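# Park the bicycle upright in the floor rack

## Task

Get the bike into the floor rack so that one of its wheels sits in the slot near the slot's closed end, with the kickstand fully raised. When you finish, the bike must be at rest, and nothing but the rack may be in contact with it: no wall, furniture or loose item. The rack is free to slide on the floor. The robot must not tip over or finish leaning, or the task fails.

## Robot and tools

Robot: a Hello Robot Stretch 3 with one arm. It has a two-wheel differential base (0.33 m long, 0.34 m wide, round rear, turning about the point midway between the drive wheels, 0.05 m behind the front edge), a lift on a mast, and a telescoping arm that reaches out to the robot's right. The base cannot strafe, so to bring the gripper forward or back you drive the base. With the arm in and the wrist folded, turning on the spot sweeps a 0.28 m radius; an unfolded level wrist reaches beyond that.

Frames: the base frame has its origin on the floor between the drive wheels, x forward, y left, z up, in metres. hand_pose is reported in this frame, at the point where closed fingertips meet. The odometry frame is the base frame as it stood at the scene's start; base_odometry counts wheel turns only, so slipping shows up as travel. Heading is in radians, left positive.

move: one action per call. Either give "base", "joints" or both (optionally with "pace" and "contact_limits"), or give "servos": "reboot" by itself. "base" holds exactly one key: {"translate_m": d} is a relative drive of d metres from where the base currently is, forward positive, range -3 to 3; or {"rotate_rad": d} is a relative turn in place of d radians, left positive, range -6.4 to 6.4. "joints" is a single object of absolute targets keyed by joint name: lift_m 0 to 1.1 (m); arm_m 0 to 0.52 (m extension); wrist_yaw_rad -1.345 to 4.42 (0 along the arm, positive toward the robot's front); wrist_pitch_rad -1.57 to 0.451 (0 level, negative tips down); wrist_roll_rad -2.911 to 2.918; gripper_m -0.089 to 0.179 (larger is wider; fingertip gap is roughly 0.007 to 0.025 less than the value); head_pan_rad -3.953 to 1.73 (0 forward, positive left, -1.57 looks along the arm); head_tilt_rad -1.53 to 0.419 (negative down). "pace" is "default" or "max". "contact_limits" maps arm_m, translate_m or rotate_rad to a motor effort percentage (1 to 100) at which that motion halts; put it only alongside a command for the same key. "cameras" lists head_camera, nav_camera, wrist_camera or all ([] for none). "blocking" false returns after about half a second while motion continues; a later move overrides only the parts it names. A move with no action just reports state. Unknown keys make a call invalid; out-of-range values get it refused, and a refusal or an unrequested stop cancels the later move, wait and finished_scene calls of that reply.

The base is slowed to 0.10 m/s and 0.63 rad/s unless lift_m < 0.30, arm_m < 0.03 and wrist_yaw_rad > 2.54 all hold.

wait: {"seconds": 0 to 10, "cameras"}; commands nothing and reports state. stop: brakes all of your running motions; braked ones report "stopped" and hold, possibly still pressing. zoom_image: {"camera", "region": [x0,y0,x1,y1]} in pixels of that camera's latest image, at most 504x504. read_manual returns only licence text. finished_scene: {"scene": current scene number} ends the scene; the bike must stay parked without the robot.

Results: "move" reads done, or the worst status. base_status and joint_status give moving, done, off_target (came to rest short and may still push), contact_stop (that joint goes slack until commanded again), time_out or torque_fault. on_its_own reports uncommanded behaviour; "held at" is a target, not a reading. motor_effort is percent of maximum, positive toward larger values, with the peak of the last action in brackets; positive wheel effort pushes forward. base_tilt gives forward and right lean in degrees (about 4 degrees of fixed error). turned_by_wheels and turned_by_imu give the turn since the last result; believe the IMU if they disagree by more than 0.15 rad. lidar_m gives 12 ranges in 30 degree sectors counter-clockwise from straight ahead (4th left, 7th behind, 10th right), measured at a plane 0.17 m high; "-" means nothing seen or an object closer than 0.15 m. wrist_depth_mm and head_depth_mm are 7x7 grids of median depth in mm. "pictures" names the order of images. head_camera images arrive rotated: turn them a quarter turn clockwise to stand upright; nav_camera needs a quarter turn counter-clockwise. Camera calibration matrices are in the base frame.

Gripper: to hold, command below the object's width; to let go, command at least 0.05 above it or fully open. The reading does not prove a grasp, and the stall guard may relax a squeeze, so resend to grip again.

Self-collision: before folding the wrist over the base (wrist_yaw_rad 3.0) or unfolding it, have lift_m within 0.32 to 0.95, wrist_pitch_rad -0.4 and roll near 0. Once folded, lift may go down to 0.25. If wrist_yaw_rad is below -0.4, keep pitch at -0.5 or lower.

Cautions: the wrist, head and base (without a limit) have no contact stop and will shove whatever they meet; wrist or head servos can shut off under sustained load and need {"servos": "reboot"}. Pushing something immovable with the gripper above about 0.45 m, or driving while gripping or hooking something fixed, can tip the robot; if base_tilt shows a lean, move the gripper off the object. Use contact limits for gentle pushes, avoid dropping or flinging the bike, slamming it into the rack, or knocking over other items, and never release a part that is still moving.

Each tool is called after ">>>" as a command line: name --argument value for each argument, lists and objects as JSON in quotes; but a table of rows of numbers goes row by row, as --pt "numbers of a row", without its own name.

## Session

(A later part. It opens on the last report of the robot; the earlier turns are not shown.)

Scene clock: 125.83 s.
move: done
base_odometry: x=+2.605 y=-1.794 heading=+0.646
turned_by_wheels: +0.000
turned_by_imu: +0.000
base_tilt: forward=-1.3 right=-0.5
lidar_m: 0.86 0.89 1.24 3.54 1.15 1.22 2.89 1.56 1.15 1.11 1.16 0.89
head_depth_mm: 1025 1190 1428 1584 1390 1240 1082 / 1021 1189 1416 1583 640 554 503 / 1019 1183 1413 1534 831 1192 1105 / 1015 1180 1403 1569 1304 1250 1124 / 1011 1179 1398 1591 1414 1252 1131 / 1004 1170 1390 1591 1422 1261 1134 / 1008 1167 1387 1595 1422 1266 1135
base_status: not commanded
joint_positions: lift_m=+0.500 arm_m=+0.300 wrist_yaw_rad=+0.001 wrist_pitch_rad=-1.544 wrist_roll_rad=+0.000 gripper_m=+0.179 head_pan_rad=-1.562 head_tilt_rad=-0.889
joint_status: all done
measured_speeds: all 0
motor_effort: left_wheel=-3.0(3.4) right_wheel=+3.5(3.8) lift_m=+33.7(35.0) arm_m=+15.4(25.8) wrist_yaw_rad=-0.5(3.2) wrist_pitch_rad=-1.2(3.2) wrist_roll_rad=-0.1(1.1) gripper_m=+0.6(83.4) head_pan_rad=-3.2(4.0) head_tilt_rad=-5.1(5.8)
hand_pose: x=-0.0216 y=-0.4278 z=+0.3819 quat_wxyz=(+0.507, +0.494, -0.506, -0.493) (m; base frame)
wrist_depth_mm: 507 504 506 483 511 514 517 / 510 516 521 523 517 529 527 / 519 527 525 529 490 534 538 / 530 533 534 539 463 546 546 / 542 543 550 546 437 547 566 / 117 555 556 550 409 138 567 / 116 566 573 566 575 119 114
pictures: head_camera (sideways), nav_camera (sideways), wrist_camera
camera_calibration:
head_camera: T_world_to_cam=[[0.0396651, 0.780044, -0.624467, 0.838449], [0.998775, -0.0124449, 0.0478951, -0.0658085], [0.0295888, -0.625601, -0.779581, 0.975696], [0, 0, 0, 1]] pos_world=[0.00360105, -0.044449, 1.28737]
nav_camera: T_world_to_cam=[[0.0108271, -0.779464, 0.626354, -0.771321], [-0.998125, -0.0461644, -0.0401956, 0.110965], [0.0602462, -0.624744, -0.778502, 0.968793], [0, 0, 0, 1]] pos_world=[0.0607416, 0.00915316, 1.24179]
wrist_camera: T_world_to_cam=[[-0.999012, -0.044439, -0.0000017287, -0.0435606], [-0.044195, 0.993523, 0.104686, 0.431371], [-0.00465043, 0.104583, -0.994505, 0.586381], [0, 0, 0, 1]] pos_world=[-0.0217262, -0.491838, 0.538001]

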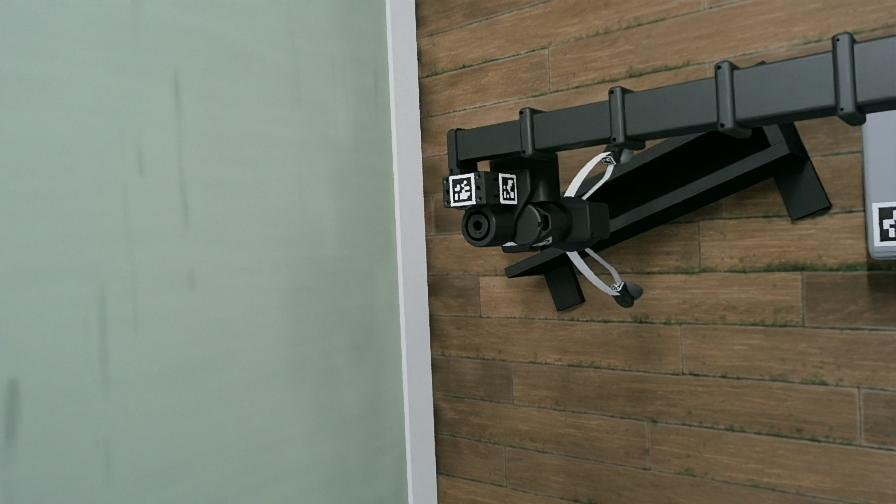

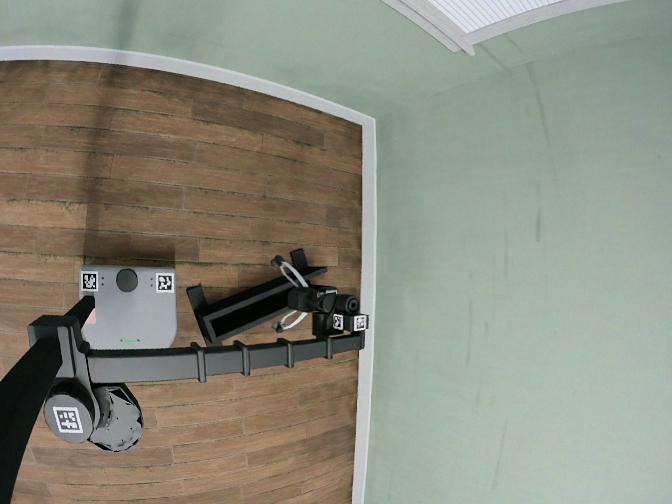

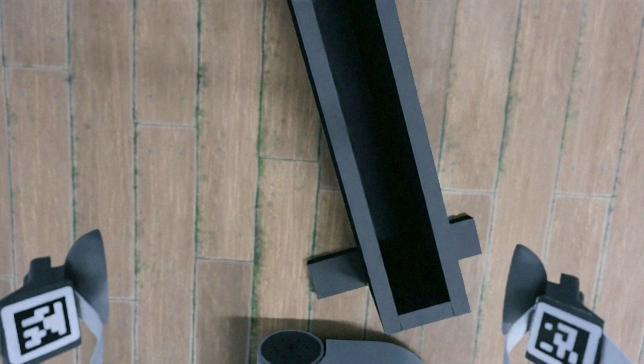

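>>> move --base '{"translate_m": -0.058}' --joints '{"arm_m": 0.412, "wrist_roll_rad": -0.32, "lift_m": 0.36}'

Scene clock: 144.30 s.
move: done
base_odometry: x=+2.559 y=-1.829 heading=+0.646
turned_by_wheels: +0.000
turned_by_imu: +0.000
base_tilt: forward=-1.3 right=-0.4
lidar_m: 0.91 0.95 1.32 3.61 1.12 1.18 2.83 1.56 1.15 1.11 1.16 0.95
head_depth_mm: 1023 1187 1421 1576 1389 1240 1121 / 1019 1187 1417 1581 1394 1186 620 / 1018 1182 1407 917 1097 1150 1104 / 1016 1176 1406 1577 1237 1230 1123 / 1010 1176 1398 1586 1388 1254 1125 / 1009 1170 1392 1587 1418 1253 1130 / 1004 1170 1385 1583 1426 1264 1133
base_status: done
joint_positions: lift_m=+0.360 arm_m=+0.412 wrist_yaw_rad=+0.001 wrist_pitch_rad=-1.545 wrist_roll_rad=-0.315 gripper_m=+0.179 head_pan_rad=-1.562 head_tilt_rad=-0.889
joint_status: all done
measured_speeds: all 0
motor_effort: left_wheel=-3.5(8.8) right_wheel=-0.5(4.3) lift_m=+17.4(36.7) arm_m=+16.0(23.5) wrist_yaw_rad=-1.2(1.9) wrist_pitch_rad=-1.1(1.3) wrist_roll_rad=-2.0(3.3) gripper_m=+0.1(1.3) head_pan_rad=-4.1(4.1) head_tilt_rad=-4.7(5.7)
hand_pose: x=-0.0216 y=-0.5396 z=+0.2419 quat_wxyz=(+0.580, +0.565, -0.420, -0.410) (m; base frame)
wrist_depth_mm: 371 376 372 308 378 381 381 / 376 382 379 293 389 388 391 / 384 389 383 278 393 397 399 / 394 397 395 271 400 400 406 / 397 404 404 260 409 413 414 / 117 410 412 251 415 138 419 / 116 419 416 256 430 119 113
pictures: head_camera (sideways), nav_camera (sideways), wrist_camera
camera_calibration:
head_camera: T_world_to_cam=[[0.0396649, 0.780044, -0.624467, 0.838449], [0.998775, -0.0124447, 0.0478951, -0.0658085], [0.029589, -0.625601, -0.779581, 0.975696], [0, 0, 0, 1]] pos_world=[0.00360106, -0.044449, 1.28737]
nav_camera: T_world_to_cam=[[0.0108273, -0.779464, 0.626354, -0.771321], [-0.998125, -0.0461646, -0.0401956, 0.110965], [0.0602464, -0.624744, -0.778502, 0.968793], [0, 0, 0, 1]] pos_world=[0.0607416, 0.00915317, 1.24179]
wrist_camera: T_world_to_cam=[[-0.936344, -0.350999, 0.00770383, -0.214428], [-0.348204, 0.931245, 0.107406, 0.51629], [-0.0448734, 0.0978861, -0.994185, 0.454302], [0, 0, 0, 1]] pos_world=[-0.000618438, -0.600527, 0.39786]

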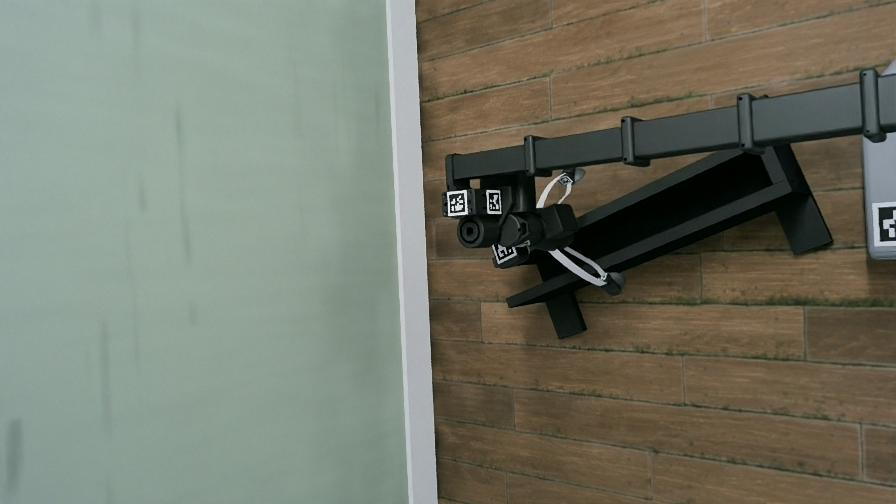

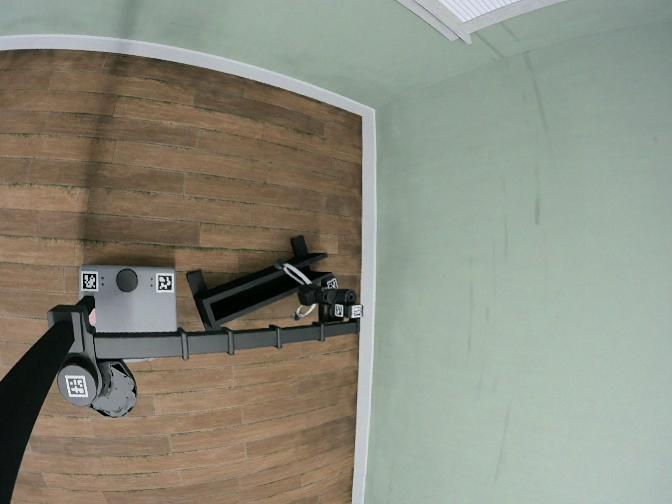

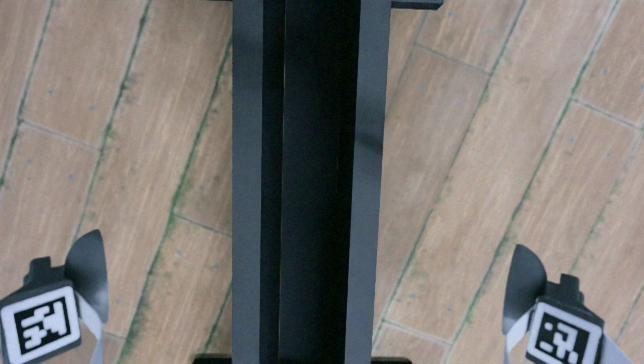

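>>> move --joints '{"lift_m": 0.225}'

Scene clock: 152.90 s.
move: done
base_odometry: x=+2.559 y=-1.829 heading=+0.646
turned_by_wheels: +0.000
turned_by_imu: +0.000
base_tilt: forward=-1.3 right=-0.4
lidar_m: 0.92 0.95 1.32 3.61 1.12 1.18 2.83 1.56 1.15 1.11 1.16 0.95
head_depth_mm: 1022 1192 1426 1576 1391 1237 1117 / 1018 1187 1413 1583 1393 1223 755 / 1018 1180 1412 1583 985 1128 1057 / 1015 1178 1400 1579 1213 1233 1120 / 1014 1177 1398 1579 1392 1253 1131 / 1009 1167 1397 1588 1420 1258 1136 / 1007 1162 1388 1585 1428 1263 1138
base_status: not commanded
joint_positions: lift_m=+0.225 arm_m=+0.412 wrist_yaw_rad=+0.001 wrist_pitch_rad=-1.545 wrist_roll_rad=-0.315 gripper_m=+0.179 head_pan_rad=-1.562 head_tilt_rad=-0.889
joint_status: all done
measured_speeds: all 0
motor_effort: left_wheel=-3.5(3.9) right_wheel=-0.4(0.8) lift_m=+16.9(21.2) arm_m=+10.5(13.0) wrist_yaw_rad=-0.3(2.3) wrist_pitch_rad=-0.8(1.3) wrist_roll_rad=-2.2(2.3) gripper_m=-0.3(1.3) head_pan_rad=-2.9(3.9) head_tilt_rad=-5.3(5.7)
hand_pose: x=-0.0216 y=-0.5396 z=+0.1069 quat_wxyz=(+0.580, +0.565, -0.420, -0.410) (m; base frame)
wrist_depth_mm: 247 97 141 - 100 252 255 / 252 99 144 - 113 256 259 / 256 101 148 - 109 262 264 / 261 103 150 - 105 266 270 / 265 105 133 253 107 272 274 / 117 107 135 - 109 139 279 / 116 109 138 - 111 120 114
pictures: head_camera (sideways), nav_camera (sideways), wrist_camera
camera_calibration:
head_camera: T_world_to_cam=[[0.039665, 0.780044, -0.624467, 0.838449], [0.998775, -0.0124448, 0.0478951, -0.0658085], [0.0295889, -0.625602, -0.779581, 0.975696], [0, 0, 0, 1]] pos_world=[0.00360105, -0.044449, 1.28737]
nav_camera: T_world_to_cam=[[0.0108272, -0.779464, 0.626354, -0.771321], [-0.998125, -0.0461645, -0.0401956, 0.110965], [0.0602463, -0.624744, -0.778502, 0.968793], [0, 0, 0, 1]] pos_world=[0.0607416, 0.00915316, 1.24179]
wrist_camera: T_world_to_cam=[[-0.936344, -0.350999, 0.00770383, -0.213388], [-0.348204, 0.931245, 0.107406, 0.530789], [-0.0448734, 0.0978861, -0.994185, 0.320092], [0, 0, 0, 1]] pos_world=[-0.000618438, -0.600527, 0.262865]

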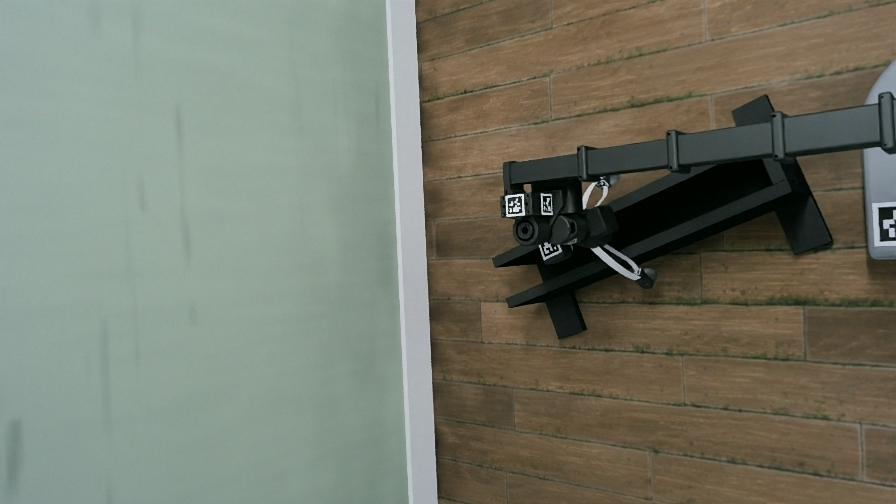

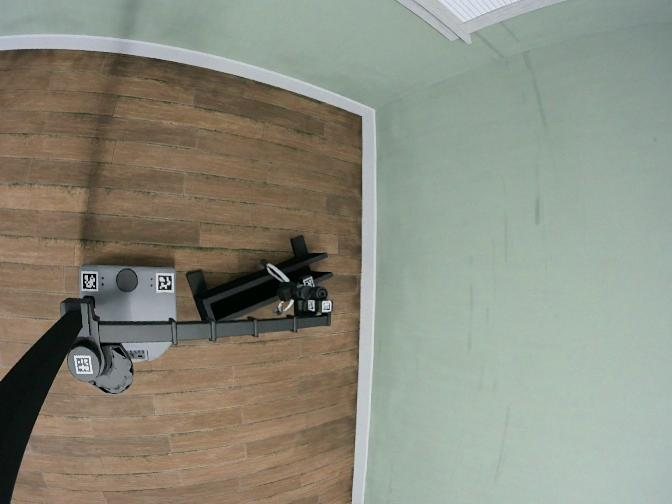

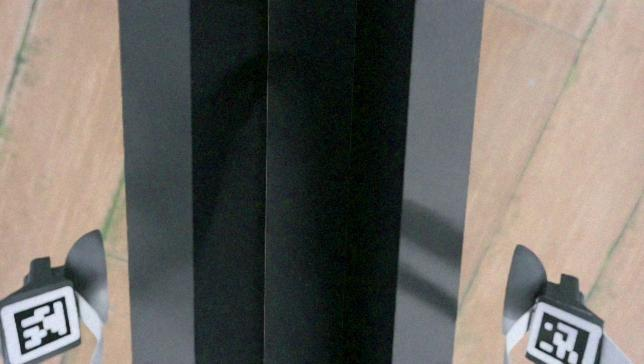

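>>> move --joints '{"gripper_m": 0.05}'

>>> move --joints '{"lift_m": 0.265}'

Scene clock: 158.57 s.
move: done
base_odometry: x=+2.559 y=-1.829 heading=+0.646
turned_by_wheels: +0.000
turned_by_imu: +0.001
base_tilt: forward=-1.3 right=-0.5
lidar_m: 0.91 0.95 1.32 3.61 1.12 1.18 2.83 1.56 1.15 1.11 1.16 0.95
head_depth_mm: 1024 1192 1416 1576 1393 1238 1114 / 1021 1187 1422 1585 1393 1220 757 / 1016 1187 1411 1583 973 1127 1068 / 1016 1178 1399 1577 1252 1215 1123 / 1011 1172 1396 1586 1395 1253 1130 / 1009 1167 1387 1585 1419 1263 1132 / 1006 1166 1385 1599 1426 1263 1134
base_status: not commanded
joint_positions: lift_m=+0.225 arm_m=+0.412 wrist_yaw_rad=+0.000 wrist_pitch_rad=-1.552 wrist_roll_rad=-0.315 gripper_m=+0.052 head_pan_rad=-1.562 head_tilt_rad=-0.889
joint_status: all done
measured_speeds: all 0
motor_effort: left_wheel=-0.6(3.8) right_wheel=-2.7(2.9) lift_m=+17.2(17.6) arm_m=+5.6(7.9) wrist_yaw_rad=-1.5(1.9) wrist_pitch_rad=+0.3(1.1) wrist_roll_rad=-2.0(2.3) gripper_m=-31.1(100.0) head_pan_rad=-3.4(3.8) head_tilt_rad=-5.3(5.6)
hand_pose: x=-0.0216 y=-0.5376 z=+0.1071 quat_wxyz=(+0.577, +0.567, -0.419, -0.412) (m; base frame)
wrist_depth_mm: 249 - 131 - 107 253 254 / 253 101 134 - 107 258 259 / 258 102 136 - 105 263 265 / 263 105 120 - 106 268 269 / 268 107 140 - 109 273 274 / 271 110 144 274 111 144 281 / 109 112 127 261 113 115 288
pictures: head_camera (sideways), nav_camera (sideways), wrist_camera
camera_calibration:
head_camera: T_world_to_cam=[[0.0396649, 0.780043, -0.624467, 0.838449], [0.998775, -0.0124447, 0.0478951, -0.0658085], [0.029589, -0.625602, -0.779581, 0.975696], [0, 0, 0, 1]] pos_world=[0.00360106, -0.044449, 1.28737]
nav_camera: T_world_to_cam=[[0.0108273, -0.779464, 0.626354, -0.771321], [-0.998125, -0.0461646, -0.0401956, 0.110965], [0.0602464, -0.624744, -0.778502, 0.968793], [0, 0, 0, 1]] pos_world=[0.0607416, 0.00915316, 1.24179]
wrist_camera: T_world_to_cam=[[-0.936643, -0.350251, 0.00498706, -0.211989], [-0.347411, 0.93068, 0.114634, 0.527863], [-0.0447919, 0.105638, -0.993395, 0.324118], [0, 0, 0, 1]] pos_world=[-0.000655104, -0.59976, 0.262524]

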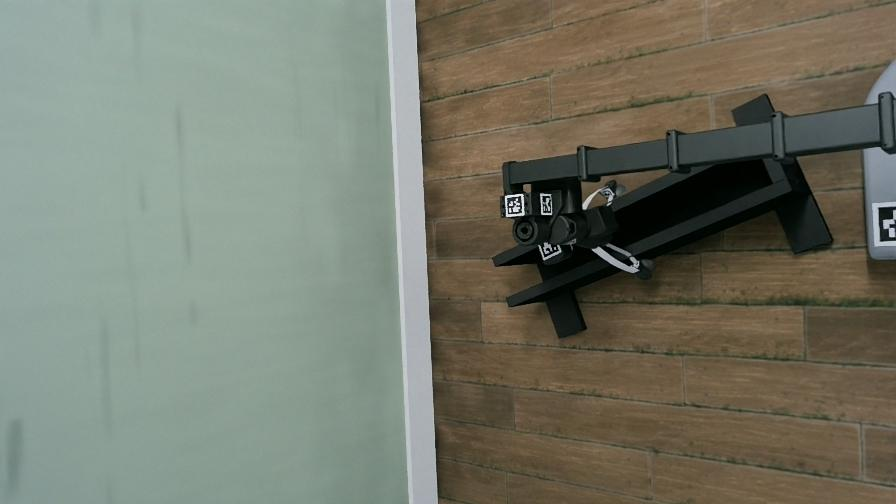

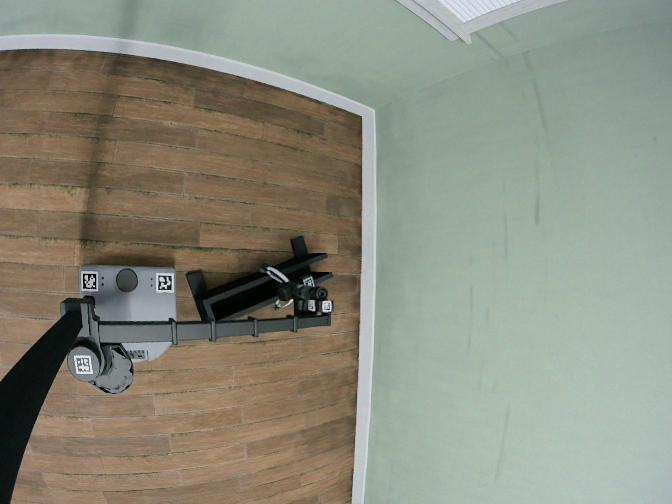

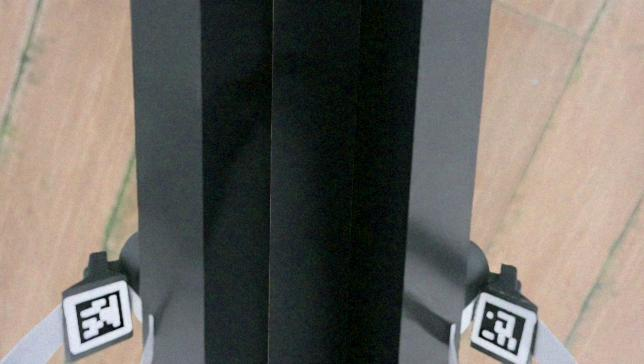

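Scene clock: 159.77 s.
move: done
base_odometry: x=+2.559 y=-1.829 heading=+0.646
turned_by_wheels: +0.000
turned_by_imu: -0.001
base_tilt: forward=-1.3 right=-0.4
lidar_m: 0.92 0.96 1.32 3.62 1.12 1.18 2.84 1.56 0.43 0.39 1.16 0.94
head_depth_mm: 1026 1192 1427 1585 1388 1238 1116 / 1024 1191 1422 1572 1394 1220 714 / 1019 1182 1412 1583 962 1135 1107 / 1017 1179 1414 1588 1210 1234 1126 / 1013 1176 1410 1576 1388 1254 1124 / 1008 1167 1397 1579 1419 1263 1130 / 1006 1167 1392 1590 1424 1261 1134
base_status: not commanded
joint_positions: lift_m=+0.265 arm_m=+0.412 wrist_yaw_rad=+0.000 wrist_pitch_rad=-1.538 wrist_roll_rad=-0.316 gripper_m=+0.054 head_pan_rad=-1.563 head_tilt_rad=-0.893
joint_status: all done
measured_speeds: all 0
motor_effort: left_wheel=-0.3(1.3) right_wheel=+0.2(4.1) lift_m=+42.5(43.7) arm_m=+4.2(6.3) wrist_yaw_rad=+0.2(1.3) wrist_pitch_rad=-2.3(2.5) wrist_roll_rad=-1.2(2.1) gripper_m=-12.5(31.4) head_pan_rad=-2.8(4.4) head_tilt_rad=-3.2(5.6)
hand_pose: x=-0.0216 y=-0.5414 z=+0.1468 quat_wxyz=(+0.582, +0.563, -0.421, -0.408) (m; base frame)
wrist_depth_mm: 284 282 125 - 122 290 294 / 289 288 127 - 125 296 299 / 292 294 132 - 128 301 305 / 298 299 132 - 131 307 308 / 304 306 135 221 135 314 315 / 308 122 137 280 137 320 320 / 314 119 141 207 140 120 328
pictures: head_camera (sideways), nav_camera (sideways), wrist_camera
camera_calibration:
head_camera: T_world_to_cam=[[0.0401655, 0.782296, -0.621611, 0.834724], [0.998768, -0.0132839, 0.0478179, -0.0657077], [0.0291503, -0.622765, -0.781866, 0.978668], [0, 0, 0, 1]] pos_world=[0.00357108, -0.0443939, 1.2872]
nav_camera: T_world_to_cam=[[0.0103271, -0.781757, 0.623498, -0.767597], [-0.998156, -0.0453536, -0.0403328, 0.111143], [0.0598083, -0.621932, -0.780784, 0.971762], [0, 0, 0, 1]] pos_world=[0.0607459, 0.00933663, 1.24181]
wrist_camera: T_world_to_cam=[[-0.936031, -0.35177, 0.010179, -0.215076], [-0.349028, 0.931655, 0.10099, 0.529311], [-0.0450087, 0.0909774, -0.994835, 0.356263], [0, 0, 0, 1]] pos_world=[-0.000538719, -0.601204, 0.303157]

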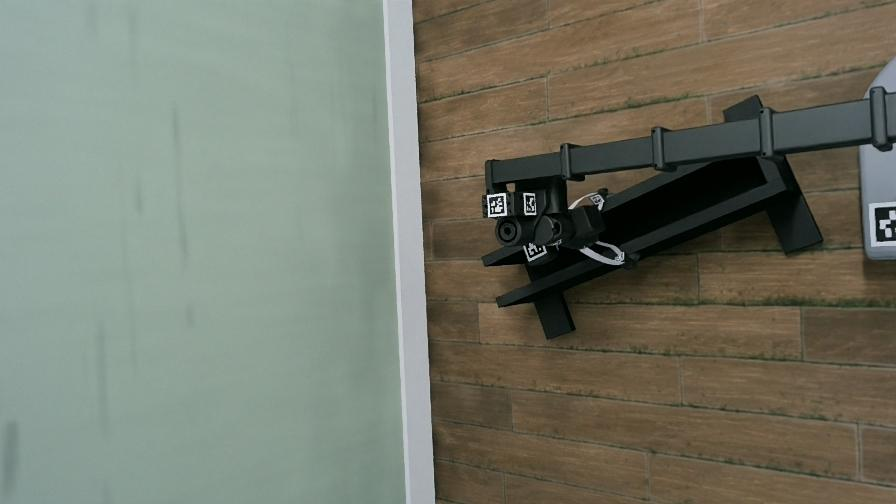

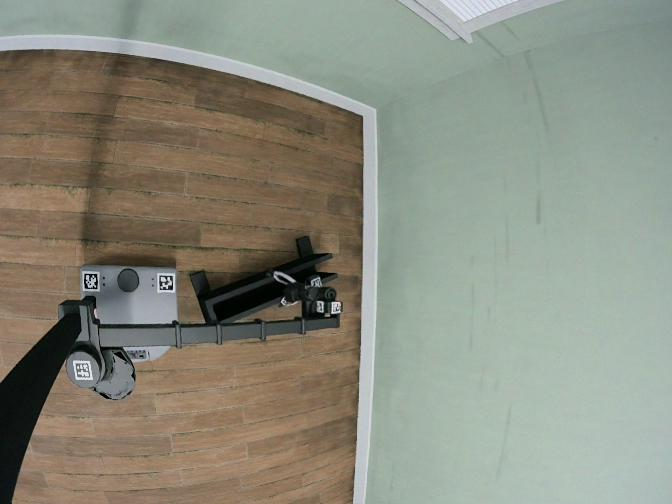

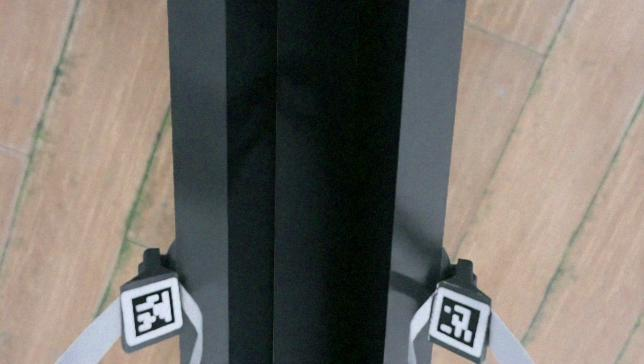

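>>> move --joints '{"lift_m": 0.23}' --cameras '[]'

>>> move --joints '{"gripper_m": 0.179}' --cameras '[]'

>>> move --joints '{"lift_m": 0.205}' --cameras '[]'

>>> move --joints '{"gripper_m": -0.03}' --cameras '["wrist_camera"]'

>>> move --joints '{"lift_m": 0.245}'

Scene clock: 165.63 s.
move: contact_stop
base_odometry: x=+2.559 y=-1.829 heading=+0.646
turned_by_wheels: +0.000
turned_by_imu: +0.000
base_tilt: forward=-1.3 right=-0.5
lidar_m: 0.92 0.95 1.32 3.60 1.12 1.18 2.84 1.56 1.15 1.11 1.16 0.95
head_depth_mm: 1025 1196 1433 1587 1389 1235 1116 / 1024 1191 1424 1586 1393 1222 741 / 1018 1184 1415 1588 970 1144 1105 / 1016 1181 1410 1578 1236 1229 1123 / 1013 1179 1397 1582 1394 1253 1126 / 1011 1172 1392 1589 1414 1257 1133 / 1003 1171 1386 1595 1423 1264 1135
base_status: not commanded
joint_positions: lift_m=+0.246 arm_m=+0.412 wrist_yaw_rad=+0.000 wrist_pitch_rad=-1.546 wrist_roll_rad=-0.316 gripper_m=+0.054 head_pan_rad=-1.563 head_tilt_rad=-0.893
joint_status: lift_m contact_stop (moved -0.019 of -0.035)
measured_speeds: translate_m=+0.000 rotate_rad=+0.000 lift_m=+0.001 arm_m=+0.000 wrist_yaw_rad=+0.000 wrist_pitch_rad=+0.000 wrist_roll_rad=+0.000 head_pan_rad=+0.000 head_tilt_rad=+0.000
on_its_own: lift_m is slack since a contact_stop (your +0.230 is given up)
motor_effort: left_wheel=-0.1(0.9) right_wheel=+0.2(0.4) lift_m=+24.2(44.5) arm_m=-1.1(1.1) wrist_yaw_rad=-0.5(1.3) wrist_pitch_rad=-0.9(2.6) wrist_roll_rad=-1.4(1.7) gripper_m=-12.9(13.4) head_pan_rad=-2.4(3.4) head_tilt_rad=-3.2(4.1)
hand_pose: x=-0.0216 y=-0.5393 z=+0.1275 quat_wxyz=(+0.580, +0.565, -0.420, -0.410) (m; base frame)
wrist_depth_mm: 268 267 122 - 121 273 274 / 273 273 124 - 123 279 281 / 278 277 150 - 125 284 286 / 282 283 131 - 127 290 291 / 288 287 131 - 130 296 297 / 291 123 135 285 132 301 305 / 296 117 138 212 135 118 310
pictures: none
No camera images: "cameras" was empty.

not run: a stop that you did not command came earlier in this reply.

not run: a stop that you did not command came earlier in this reply.

not run: a stop that you did not command came earlier in this reply.

not run: a stop that you did not command came earlier in this reply.

>>> move --joints '{"gripper_m": 0.179, "lift_m": 0.246}' --cameras '[]'

>>> move --joints '{"lift_m": 0.205}' --cameras '["wrist_camera"]'

>>> move --joints '{"gripper_m": -0.03}' --cameras '["wrist_camera"]'

>>> move --joints '{"lift_m": 0.245}'

Scene clock: 170.57 s.
move: done
base_odometry: x=+2.559 y=-1.829 heading=+0.646
turned_by_wheels: +0.000
turned_by_imu: +0.000
base_tilt: forward=-1.3 right=-0.4
lidar_m: 0.92 0.95 1.31 3.62 1.12 1.18 2.83 1.56 1.15 1.11 1.16 0.95
head_depth_mm: 1026 1193 1433 1581 1385 1236 1112 / 1020 1195 1421 1585 1394 1226 741 / 1022 1184 1416 1580 969 1140 1102 / 1014 1182 1413 1586 1229 1223 1124 / 1010 1174 1406 1580 1391 1251 1126 / 1010 1175 1398 1580 1417 1251 1134 / 1008 1168 1386 1587 1426 1261 1135
base_status: not commanded
joint_positions: lift_m=+0.246 arm_m=+0.412 wrist_yaw_rad=+0.000 wrist_pitch_rad=-1.544 wrist_roll_rad=-0.316 gripper_m=+0.179 head_pan_rad=-1.563 head_tilt_rad=-0.893
joint_status: all done
measured_speeds: all 0
motor_effort: left_wheel=-0.6(0.9) right_wheel=+0.3(0.4) lift_m=+33.8(33.8) arm_m=-6.0(6.3) wrist_yaw_rad=-0.8(1.9) wrist_pitch_rad=-1.2(1.3) wrist_roll_rad=-1.5(1.6) gripper_m=+0.5(83.7) head_pan_rad=-2.9(3.9) head_tilt_rad=-2.9(3.8)
hand_pose: x=-0.0216 y=-0.5398 z=+0.1279 quat_wxyz=(+0.580, +0.565, -0.420, -0.410) (m; base frame)
wrist_depth_mm: 266 263 123 - 133 272 275 / 271 270 125 - 122 278 279 / 277 276 151 - 124 281 285 / 282 283 131 - 126 289 288 / 285 286 132 - 129 293 296 / 117 291 135 281 132 139 302 / 116 298 133 209 135 120 113
pictures: none
No camera images: "cameras" was empty.

Scene clock: 171.77 s.
move: done
base_odometry: x=+2.559 y=-1.829 heading=+0.646
turned_by_wheels: +0.000
turned_by_imu: +0.000
base_tilt: forward=-1.3 right=-0.5
lidar_m: 0.91 0.95 1.31 3.60 1.12 1.18 2.84 1.56 1.15 1.11 1.16 0.95
head_depth_mm: 1026 1197 1426 1588 1383 1237 1112 / 1024 1190 1414 1577 1393 1239 939 / 1020 1185 1412 1588 1002 1145 1032 / 1010 1180 1407 1579 1254 1219 1122 / 1013 1178 1407 1579 1390 1254 1128 / 1011 1169 1399 1588 1410 1257 1130 / 1005 1165 1395 1586 1422 1261 1135
base_status: not commanded
joint_positions: lift_m=+0.205 arm_m=+0.412 wrist_yaw_rad=+0.000 wrist_pitch_rad=-1.544 wrist_roll_rad=-0.316 gripper_m=+0.179 head_pan_rad=-1.563 head_tilt_rad=-0.893
joint_status: all done
measured_speeds: all 0
motor_effort: left_wheel=-0.1(0.8) right_wheel=+0.0(0.3) lift_m=+16.9(35.5) arm_m=-7.0(7.5) wrist_yaw_rad=+0.2(1.6) wrist_pitch_rad=-1.0(1.3) wrist_roll_rad=-1.3(1.7) gripper_m=+0.5(1.4) head_pan_rad=-3.2(3.6) head_tilt_rad=-3.2(4.2)
hand_pose: x=-0.0216 y=-0.5398 z=+0.0869 quat_wxyz=(+0.580, +0.565, -0.420, -0.410) (m; base frame)
wrist_depth_mm: - 78 124 - 117 80 235 / - 80 147 - 132 81 239 / - 81 151 239 129 83 244 / 240 83 154 - 111 85 249 / 244 84 134 - 108 87 255 / - 86 136 - 120 89 259 / 115 88 120 - 119 91 113
pictures: wrist_camera
camera_calibration:
wrist_camera: T_world_to_cam=[[-0.936029, -0.351834, 0.00794982, -0.213734], [-0.349034, 0.930994, 0.106892, 0.532972], [-0.0450095, 0.0972792, -0.994239, 0.299886], [0, 0, 0, 1]] pos_world=[-0.000538387, -0.600566, 0.242887]

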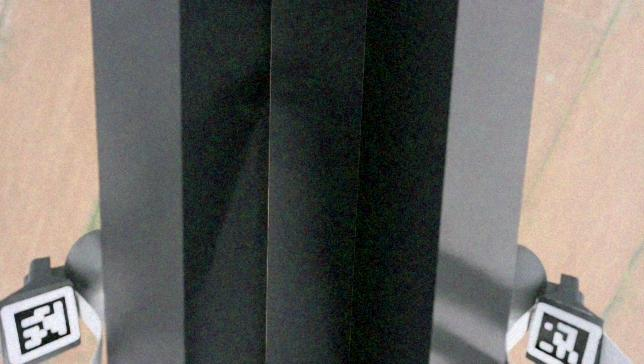

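Scene clock: 175.00 s.
move: done
base_odometry: x=+2.559 y=-1.829 heading=+0.646
turned_by_wheels: +0.000
turned_by_imu: +0.000
base_tilt: forward=-1.3 right=-0.4
lidar_m: 0.92 0.96 1.31 3.62 1.12 1.18 2.83 1.56 1.15 1.11 1.16 0.95
head_depth_mm: 1026 1190 1431 1588 1387 1235 1115 / 1026 1191 1423 1576 1385 1237 938 / 1022 1184 1419 1592 1004 1137 1034 / 1014 1183 1406 1586 1250 1212 1118 / 1015 1172 1401 1574 1387 1255 1129 / 1012 1173 1400 1577 1414 1256 1134 / 1005 1169 1390 1586 1424 1265 1132
base_status: not commanded
joint_positions: lift_m=+0.205 arm_m=+0.412 wrist_yaw_rad=+0.000 wrist_pitch_rad=-1.545 wrist_roll_rad=-0.316 gripper_m=-0.027 head_pan_rad=-1.563 head_tilt_rad=-0.893
joint_status: all done
measured_speeds: all 0
motor_effort: left_wheel=-0.3(0.8) right_wheel=+0.1(0.4) lift_m=+16.6(17.9) arm_m=-10.0(10.5) wrist_yaw_rad=-0.1(1.5) wrist_pitch_rad=-1.1(1.3) wrist_roll_rad=-1.2(1.8) gripper_m=-66.2(99.4) head_pan_rad=-3.3(3.6) head_tilt_rad=-3.5(4.1)
hand_pose: x=-0.0216 y=-0.5395 z=+0.0869 quat_wxyz=(+0.580, +0.565, -0.420, -0.410) (m; base frame)
wrist_depth_mm: - 79 124 - 133 81 235 / - 80 147 - 131 82 239 / - 82 152 238 128 242 244 / 241 83 132 - 110 86 249 / 246 84 134 - 107 87 255 / - 87 137 - 120 89 259 / 112 88 121 - 119 113 263
pictures: wrist_camera
camera_calibration:
wrist_camera: T_world_to_cam=[[-0.936027, -0.351844, 0.00761748, -0.213626], [-0.349037, 0.930891, 0.107772, 0.532613], [-0.0450099, 0.0982185, -0.994146, 0.300374], [0, 0, 0, 1]] pos_world=[-0.000538128, -0.60047, 0.242842]

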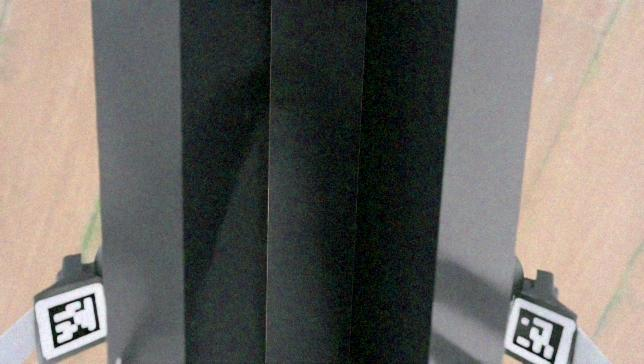

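Scene clock: 176.17 s.
move: done
base_odometry: x=+2.559 y=-1.829 heading=+0.646
turned_by_wheels: +0.000
turned_by_imu: +0.000
base_tilt: forward=-1.3 right=-0.4
lidar_m: 0.92 0.95 1.32 3.60 1.12 1.17 2.83 1.56 0.28 0.27 1.16 0.95
head_depth_mm: 1025 1198 1430 1583 1383 1233 1114 / 1023 1191 1423 1577 1390 1224 741 / 1019 1187 1416 1584 972 1094 1104 / 1016 1179 1409 1576 1168 1224 1106 / 1010 1178 1403 1575 1385 1252 1128 / 1010 1174 1399 1583 1414 1259 1133 / 1003 1167 1388 1586 1425 1262 1134
base_status: not commanded
joint_positions: lift_m=+0.245 arm_m=+0.412 wrist_yaw_rad=+0.000 wrist_pitch_rad=-1.537 wrist_roll_rad=-0.316 gripper_m=-0.019 head_pan_rad=-1.563 head_tilt_rad=-0.893
joint_status: all done
measured_speeds: all 0
on_its_own: gripper_m is held at -0.021, not at your -0.030, by its stall guard, which is still easing
motor_effort: left_wheel=-0.4(1.0) right_wheel=+0.2(0.4) lift_m=+42.8(48.9) arm_m=-11.7(12.5) wrist_yaw_rad=-0.4(1.2) wrist_pitch_rad=-2.2(2.5) wrist_roll_rad=-1.3(1.7) gripper_m=-39.4(65.7) head_pan_rad=-2.9(3.6) head_tilt_rad=-3.6(3.8)
hand_pose: x=-0.0216 y=-0.5416 z=+0.1268 quat_wxyz=(+0.582, +0.563, -0.422, -0.408) (m; base frame)
wrist_depth_mm: - 78 125 - 113 80 273 / - 79 111 - 129 81 279 / - 81 132 - 125 281 284 / - 83 116 - 108 85 288 / - 84 137 - 95 87 294 / 128 86 140 - 105 89 301 / 112 88 123 - 117 113 305
pictures: head_camera (sideways), nav_camera (sideways), wrist_camera
camera_calibration:
head_camera: T_world_to_cam=[[0.0401644, 0.782296, -0.62161, 0.834724], [0.998768, -0.0132824, 0.0478179, -0.0657077], [0.0291512, -0.622765, -0.781866, 0.978668], [0, 0, 0, 1]] pos_world=[0.00357114, -0.0443939, 1.2872]
nav_camera: T_world_to_cam=[[0.0103283, -0.781757, 0.623498, -0.767597], [-0.998156, -0.045355, -0.0403328, 0.111143], [0.0598092, -0.621932, -0.780784, 0.971762], [0, 0, 0, 1]] pos_world=[0.0607459, 0.00933672, 1.24181]
wrist_camera: T_world_to_cam=[[-0.936029, -0.351769, 0.0104161, -0.214963], [-0.349033, 0.93172, 0.100362, 0.531608], [-0.0450094, 0.0903066, -0.994896, 0.336022], [0, 0, 0, 1]] pos_world=[-0.000538382, -0.601272, 0.283192]

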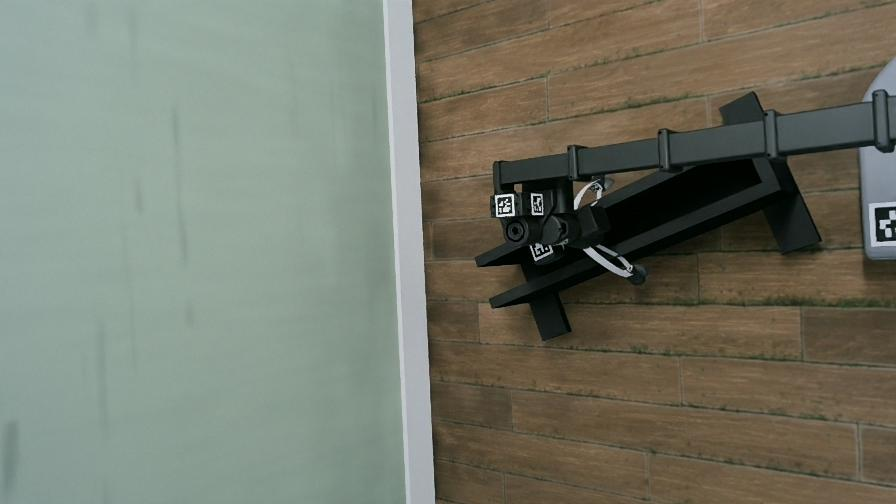

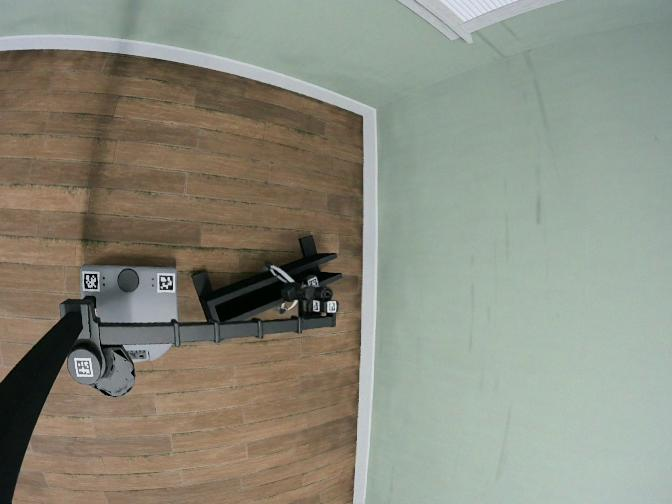

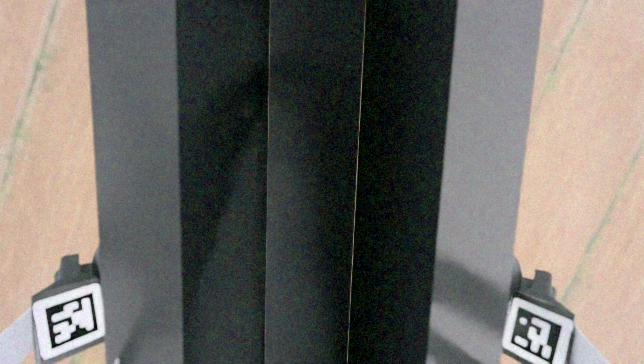

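>>> move --joints '{"wrist_roll_rad": -1.56}' --cameras '["head_camera"]'

>>> move --joints '{"arm_m": 0.31}'

Scene clock: 198.37 s.
move: done
base_odometry: x=+2.559 y=-1.829 heading=+0.646
turned_by_wheels: +0.000
turned_by_imu: +0.001
base_tilt: forward=-1.3 right=-0.4
lidar_m: 0.92 0.96 1.32 3.62 1.12 1.18 2.84 1.56 0.50 0.48 0.50 0.95
head_depth_mm: 1025 1195 1432 1586 1392 1236 1118 / 1021 1190 1418 1582 1375 1206 740 / 1020 1189 1417 1584 972 1206 1105 / 1017 1178 1411 1578 1127 1226 1123 / 1010 1182 1402 1574 1408 1216 1128 / 1010 1171 1397 1584 1404 1222 1129 / 1003 1171 1388 1592 1418 1262 1133
base_status: not commanded
joint_positions: lift_m=+0.245 arm_m=+0.412 wrist_yaw_rad=+0.001 wrist_pitch_rad=-1.537 wrist_roll_rad=-1.562 gripper_m=+0.067 head_pan_rad=-1.563 head_tilt_rad=-0.893
joint_status: all done
measured_speeds: all 0
on_its_own: gripper_m is held at +0.066, not at your -0.030, by its stall guard, which is not easing now
motor_effort: left_wheel=-0.2(1.1) right_wheel=-0.4(0.7) lift_m=+24.7(25.5) arm_m=-3.8(5.3) wrist_yaw_rad=-1.4(5.8) wrist_pitch_rad=-2.3(2.7) wrist_roll_rad=+0.5(9.1) gripper_m=-20.0(20.5) head_pan_rad=-3.2(3.6) head_tilt_rad=-3.2(4.0)
hand_pose: x=-0.0214 y=-0.5416 z=+0.1268 quat_wxyz=(+0.719, +0.695, -0.002, -0.003) (m; base frame)
wrist_depth_mm: - 76 110 - 114 78 273 / - 79 127 - 129 80 276 / - 82 131 - 125 85 285 / 276 84 116 - 108 88 290 / 281 88 137 - 95 91 297 / 120 93 140 - 105 95 304 / 111 95 142 258 103 112 309
pictures: head_camera (sideways)
camera_calibration:
head_camera: T_world_to_cam=[[0.0401804, 0.782295, -0.621611, 0.834724], [0.998767, -0.0133029, 0.0478179, -0.0657077], [0.0291385, -0.622766, -0.781866, 0.978668], [0, 0, 0, 1]] pos_world=[0.00357023, -0.0443939, 1.2872]

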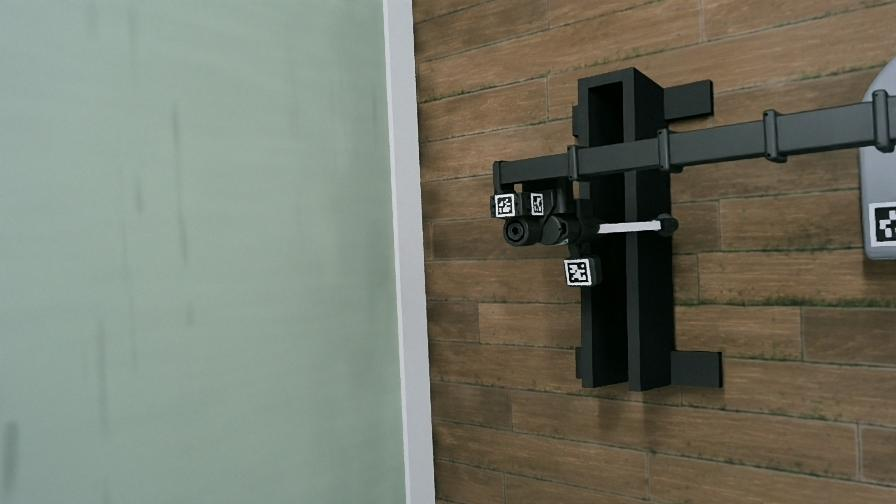

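Scene clock: 200.37 s.
move: done
base_odometry: x=+2.559 y=-1.829 heading=+0.646
turned_by_wheels: +0.000
turned_by_imu: +0.000
base_tilt: forward=-1.3 right=-0.4
lidar_m: 0.92 0.95 1.31 3.62 1.12 1.17 2.83 1.56 0.40 0.38 0.40 0.94
head_depth_mm: 1024 1193 1433 1580 1389 1222 1116 / 1022 1194 1423 1584 1397 1151 736 / 1018 1184 1415 1592 916 1096 1107 / 1016 1182 1410 1582 1402 1156 1123 / 1013 1173 1404 1578 1411 1159 1125 / 1009 1171 1388 1581 1413 1225 1130 / 1004 1167 1381 1595 1416 1259 1131
base_status: not commanded
joint_positions: lift_m=+0.245 arm_m=+0.310 wrist_yaw_rad=+0.001 wrist_pitch_rad=-1.536 wrist_roll_rad=-1.562 gripper_m=+0.067 head_pan_rad=-1.563 head_tilt_rad=-0.893
joint_status: all done
measured_speeds: all 0
on_its_own: gripper_m is held at +0.066, not at your -0.030, by its stall guard, which is not easing now
motor_effort: left_wheel=-0.3(1.1) right_wheel=-0.5(0.6) lift_m=+25.7(25.7) arm_m=-15.9(21.2) wrist_yaw_rad=-1.4(2.4) wrist_pitch_rad=-2.5(3.1) wrist_roll_rad=+0.6(0.9) gripper_m=-19.9(20.6) head_pan_rad=-3.2(3.5) head_tilt_rad=-3.8(3.9)
hand_pose: x=-0.0214 y=-0.4400 z=+0.1268 quat_wxyz=(+0.719, +0.695, -0.002, -0.003) (m; base frame)
wrist_depth_mm: - 77 110 - 114 79 274 / - 79 111 - 129 81 280 / - 82 132 - 125 85 285 / 277 85 116 - 107 88 290 / 282 89 137 - 95 92 298 / 119 92 140 - 105 95 304 / 111 96 142 258 103 112 309
pictures: head_camera (sideways), nav_camera (sideways), wrist_camera
camera_calibration:
head_camera: T_world_to_cam=[[0.0401806, 0.782295, -0.621611, 0.834724], [0.998767, -0.0133032, 0.0478179, -0.0657077], [0.0291383, -0.622766, -0.781866, 0.978668], [0, 0, 0, 1]] pos_world=[0.00357022, -0.0443939, 1.2872]
nav_camera: T_world_to_cam=[[0.010312, -0.781757, 0.623498, -0.767597], [-0.998157, -0.0453343, -0.0403328, 0.111143], [0.0597963, -0.621933, -0.780784, 0.971762], [0, 0, 0, 1]] pos_world=[0.0607461, 0.00933558, 1.24181]
wrist_camera: T_world_to_cam=[[0.0358836, -0.998831, 0.0323902, -0.445705], [-0.990667, -0.0312881, 0.132668, -0.0044825], [-0.131499, -0.0368485, -0.990631, 0.268501], [0, 0, 0, 1]] pos_world=[0.0468606, -0.43543, 0.281017]

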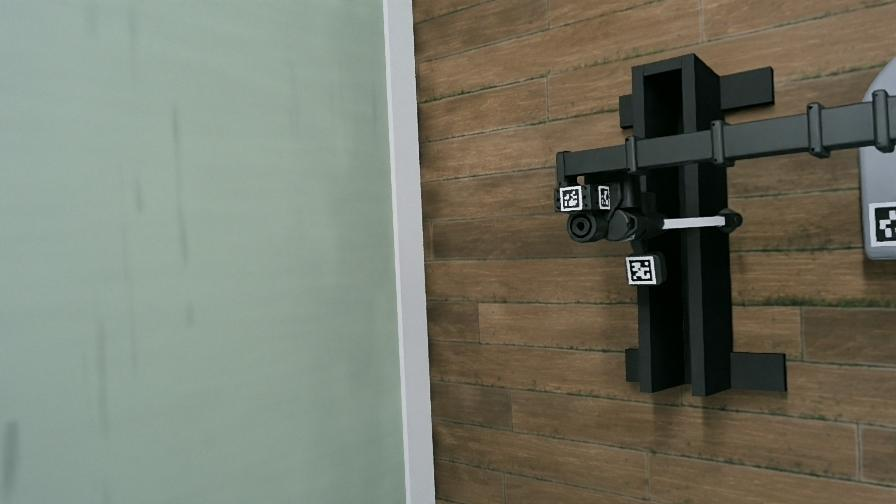

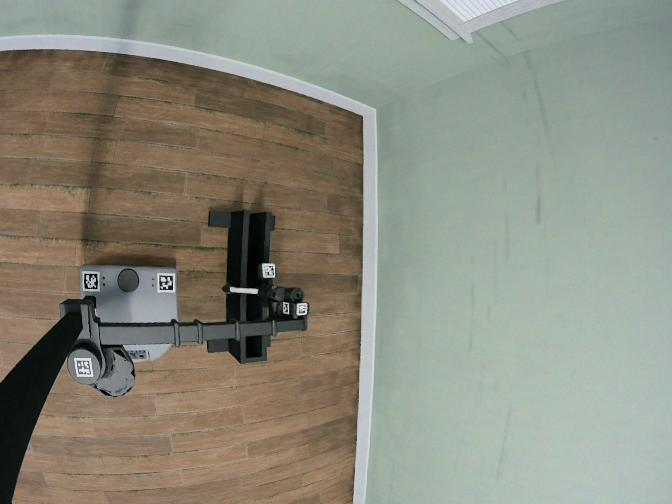

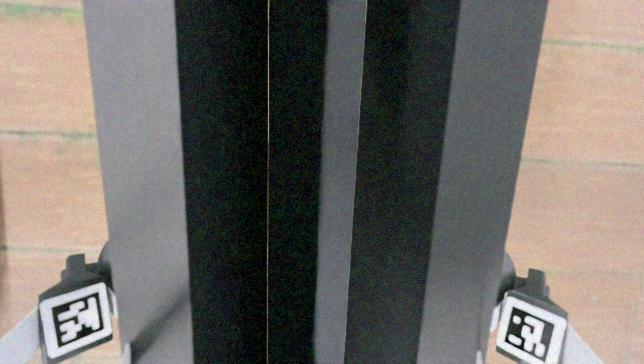

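>>> move --base '{"translate_m": 0.08}' --cameras '[]'

>>> move --base '{"rotate_rad": 1.571}'

Scene clock: 208.40 s.
move: done
base_odometry: x=+2.623 y=-1.781 heading=+0.646
turned_by_wheels: +0.000
turned_by_imu: +0.000
base_tilt: forward=-1.3 right=-0.4
lidar_m: 0.84 0.87 1.20 3.42 1.16 1.24 2.91 1.56 0.40 0.38 0.40 0.86
head_depth_mm: 1027 1198 1428 1577 1391 1223 1111 / 1025 1191 1418 1581 1403 1148 734 / 1022 1189 1419 1573 917 1098 1108 / 1018 1179 1409 1590 1405 1162 1122 / 1014 1176 1407 1579 1407 1160 1129 / 1010 1173 1392 1588 1420 1216 1130 / 1009 1168 1390 1593 1424 1255 1135
base_status: done
joint_positions: lift_m=+0.245 arm_m=+0.310 wrist_yaw_rad=+0.001 wrist_pitch_rad=-1.536 wrist_roll_rad=-1.562 gripper_m=+0.067 head_pan_rad=-1.563 head_tilt_rad=-0.893
joint_status: not commanded
measured_speeds: all 0
on_its_own: gripper_m is held at +0.066, not at your -0.030, by its stall guard, which is not easing now
motor_effort: left_wheel=+0.3(6.2) right_wheel=+1.8(6.7) lift_m=+25.5(26.0) arm_m=-14.2(15.6) wrist_yaw_rad=-1.3(2.5) wrist_pitch_rad=-2.4(2.8) wrist_roll_rad=+0.6(0.8) gripper_m=-19.6(20.6) head_pan_rad=-3.0(3.5) head_tilt_rad=-3.4(4.0)
hand_pose: x=-0.0214 y=-0.4400 z=+0.1268 quat_wxyz=(+0.719, +0.695, -0.002, -0.003) (m; base frame)
wrist_depth_mm: - 78 110 - 114 80 272 / - 81 111 - 130 82 279 / - 83 132 - 126 86 284 / 277 86 116 - 107 89 290 / 281 89 136 - 95 92 297 / 120 93 140 - 105 96 304 / 111 96 141 258 103 112 310
pictures: none
No camera images: "cameras" was empty.

Scene clock: 212.00 s.
move: done
base_odometry: x=+2.623 y=-1.781 heading=+2.217
turned_by_wheels: +1.571
turned_by_imu: +1.542
base_tilt: forward=-1.4 right=-0.5
lidar_m: 3.25 1.10 1.24 2.91 1.57 1.15 1.11 1.15 0.40 0.38 0.40 1.19
head_depth_mm: 759 872 1064 1325 1378 1220 1112 / 757 873 1060 1321 1392 1150 736 / 753 864 1052 1306 917 1096 1110 / 742 860 1049 1292 1406 1159 1124 / 752 873 1045 1293 1411 1165 1130 / 749 871 1032 1281 1418 1219 1129 / 747 864 1025 1269 1421 1265 1134
base_status: done
joint_positions: lift_m=+0.245 arm_m=+0.310 wrist_yaw_rad=+0.001 wrist_pitch_rad=-1.536 wrist_roll_rad=-1.562 gripper_m=+0.067 head_pan_rad=-1.563 head_tilt_rad=-0.893
joint_status: not commanded
measured_speeds: all 0
on_its_own: gripper_m is held at +0.066, not at your -0.030, by its stall guard, which is not easing now
motor_effort: left_wheel=-3.3(9.7) right_wheel=+3.7(9.4) lift_m=+25.7(26.3) arm_m=-15.2(16.2) wrist_yaw_rad=-1.1(2.1) wrist_pitch_rad=-2.6(2.9) wrist_roll_rad=+0.6(0.9) gripper_m=-20.3(20.6) head_pan_rad=-2.9(3.8) head_tilt_rad=-3.6(4.1)
hand_pose: x=-0.0214 y=-0.4400 z=+0.1268 quat_wxyz=(+0.719, +0.695, -0.002, -0.003) (m; base frame)
wrist_depth_mm: - 76 110 - 114 78 273 / - 79 127 - 129 81 280 / - 82 132 - 126 85 285 / 277 84 116 - 108 88 291 / 283 89 136 - 95 91 299 / 120 93 139 - 105 95 305 / 111 96 141 258 103 112 310
pictures: head_camera (sideways), nav_camera (sideways), wrist_camera
camera_calibration:
head_camera: T_world_to_cam=[[0.0401805, 0.782295, -0.621611, 0.834724], [0.998767, -0.013303, 0.0478179, -0.0657077], [0.0291384, -0.622766, -0.781866, 0.978668], [0, 0, 0, 1]] pos_world=[0.00357023, -0.0443939, 1.2872]
nav_camera: T_world_to_cam=[[0.0103121, -0.781757, 0.623498, -0.767597], [-0.998157, -0.0453345, -0.0403328, 0.111143], [0.0597964, -0.621933, -0.780784, 0.971762], [0, 0, 0, 1]] pos_world=[0.0607461, 0.00933559, 1.24181]
wrist_camera: T_world_to_cam=[[0.0359271, -0.998829, 0.03239, -0.445704], [-0.990665, -0.0313312, 0.132669, -0.00450163], [-0.131499, -0.0368541, -0.990631, 0.268499], [0, 0, 0, 1]] pos_world=[0.0468606, -0.435428, 0.281017]

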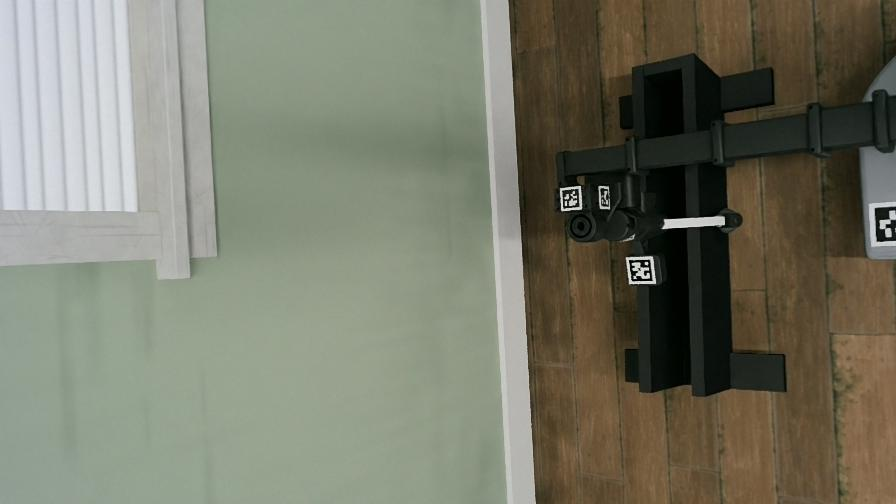

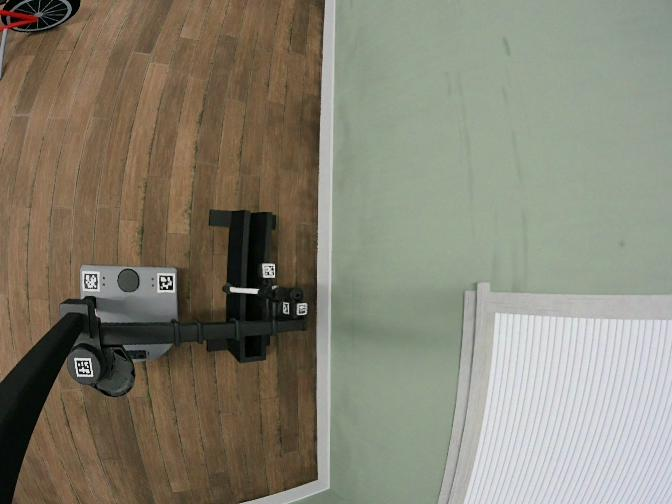

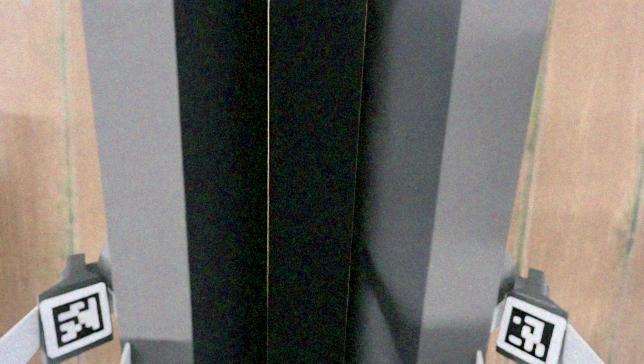

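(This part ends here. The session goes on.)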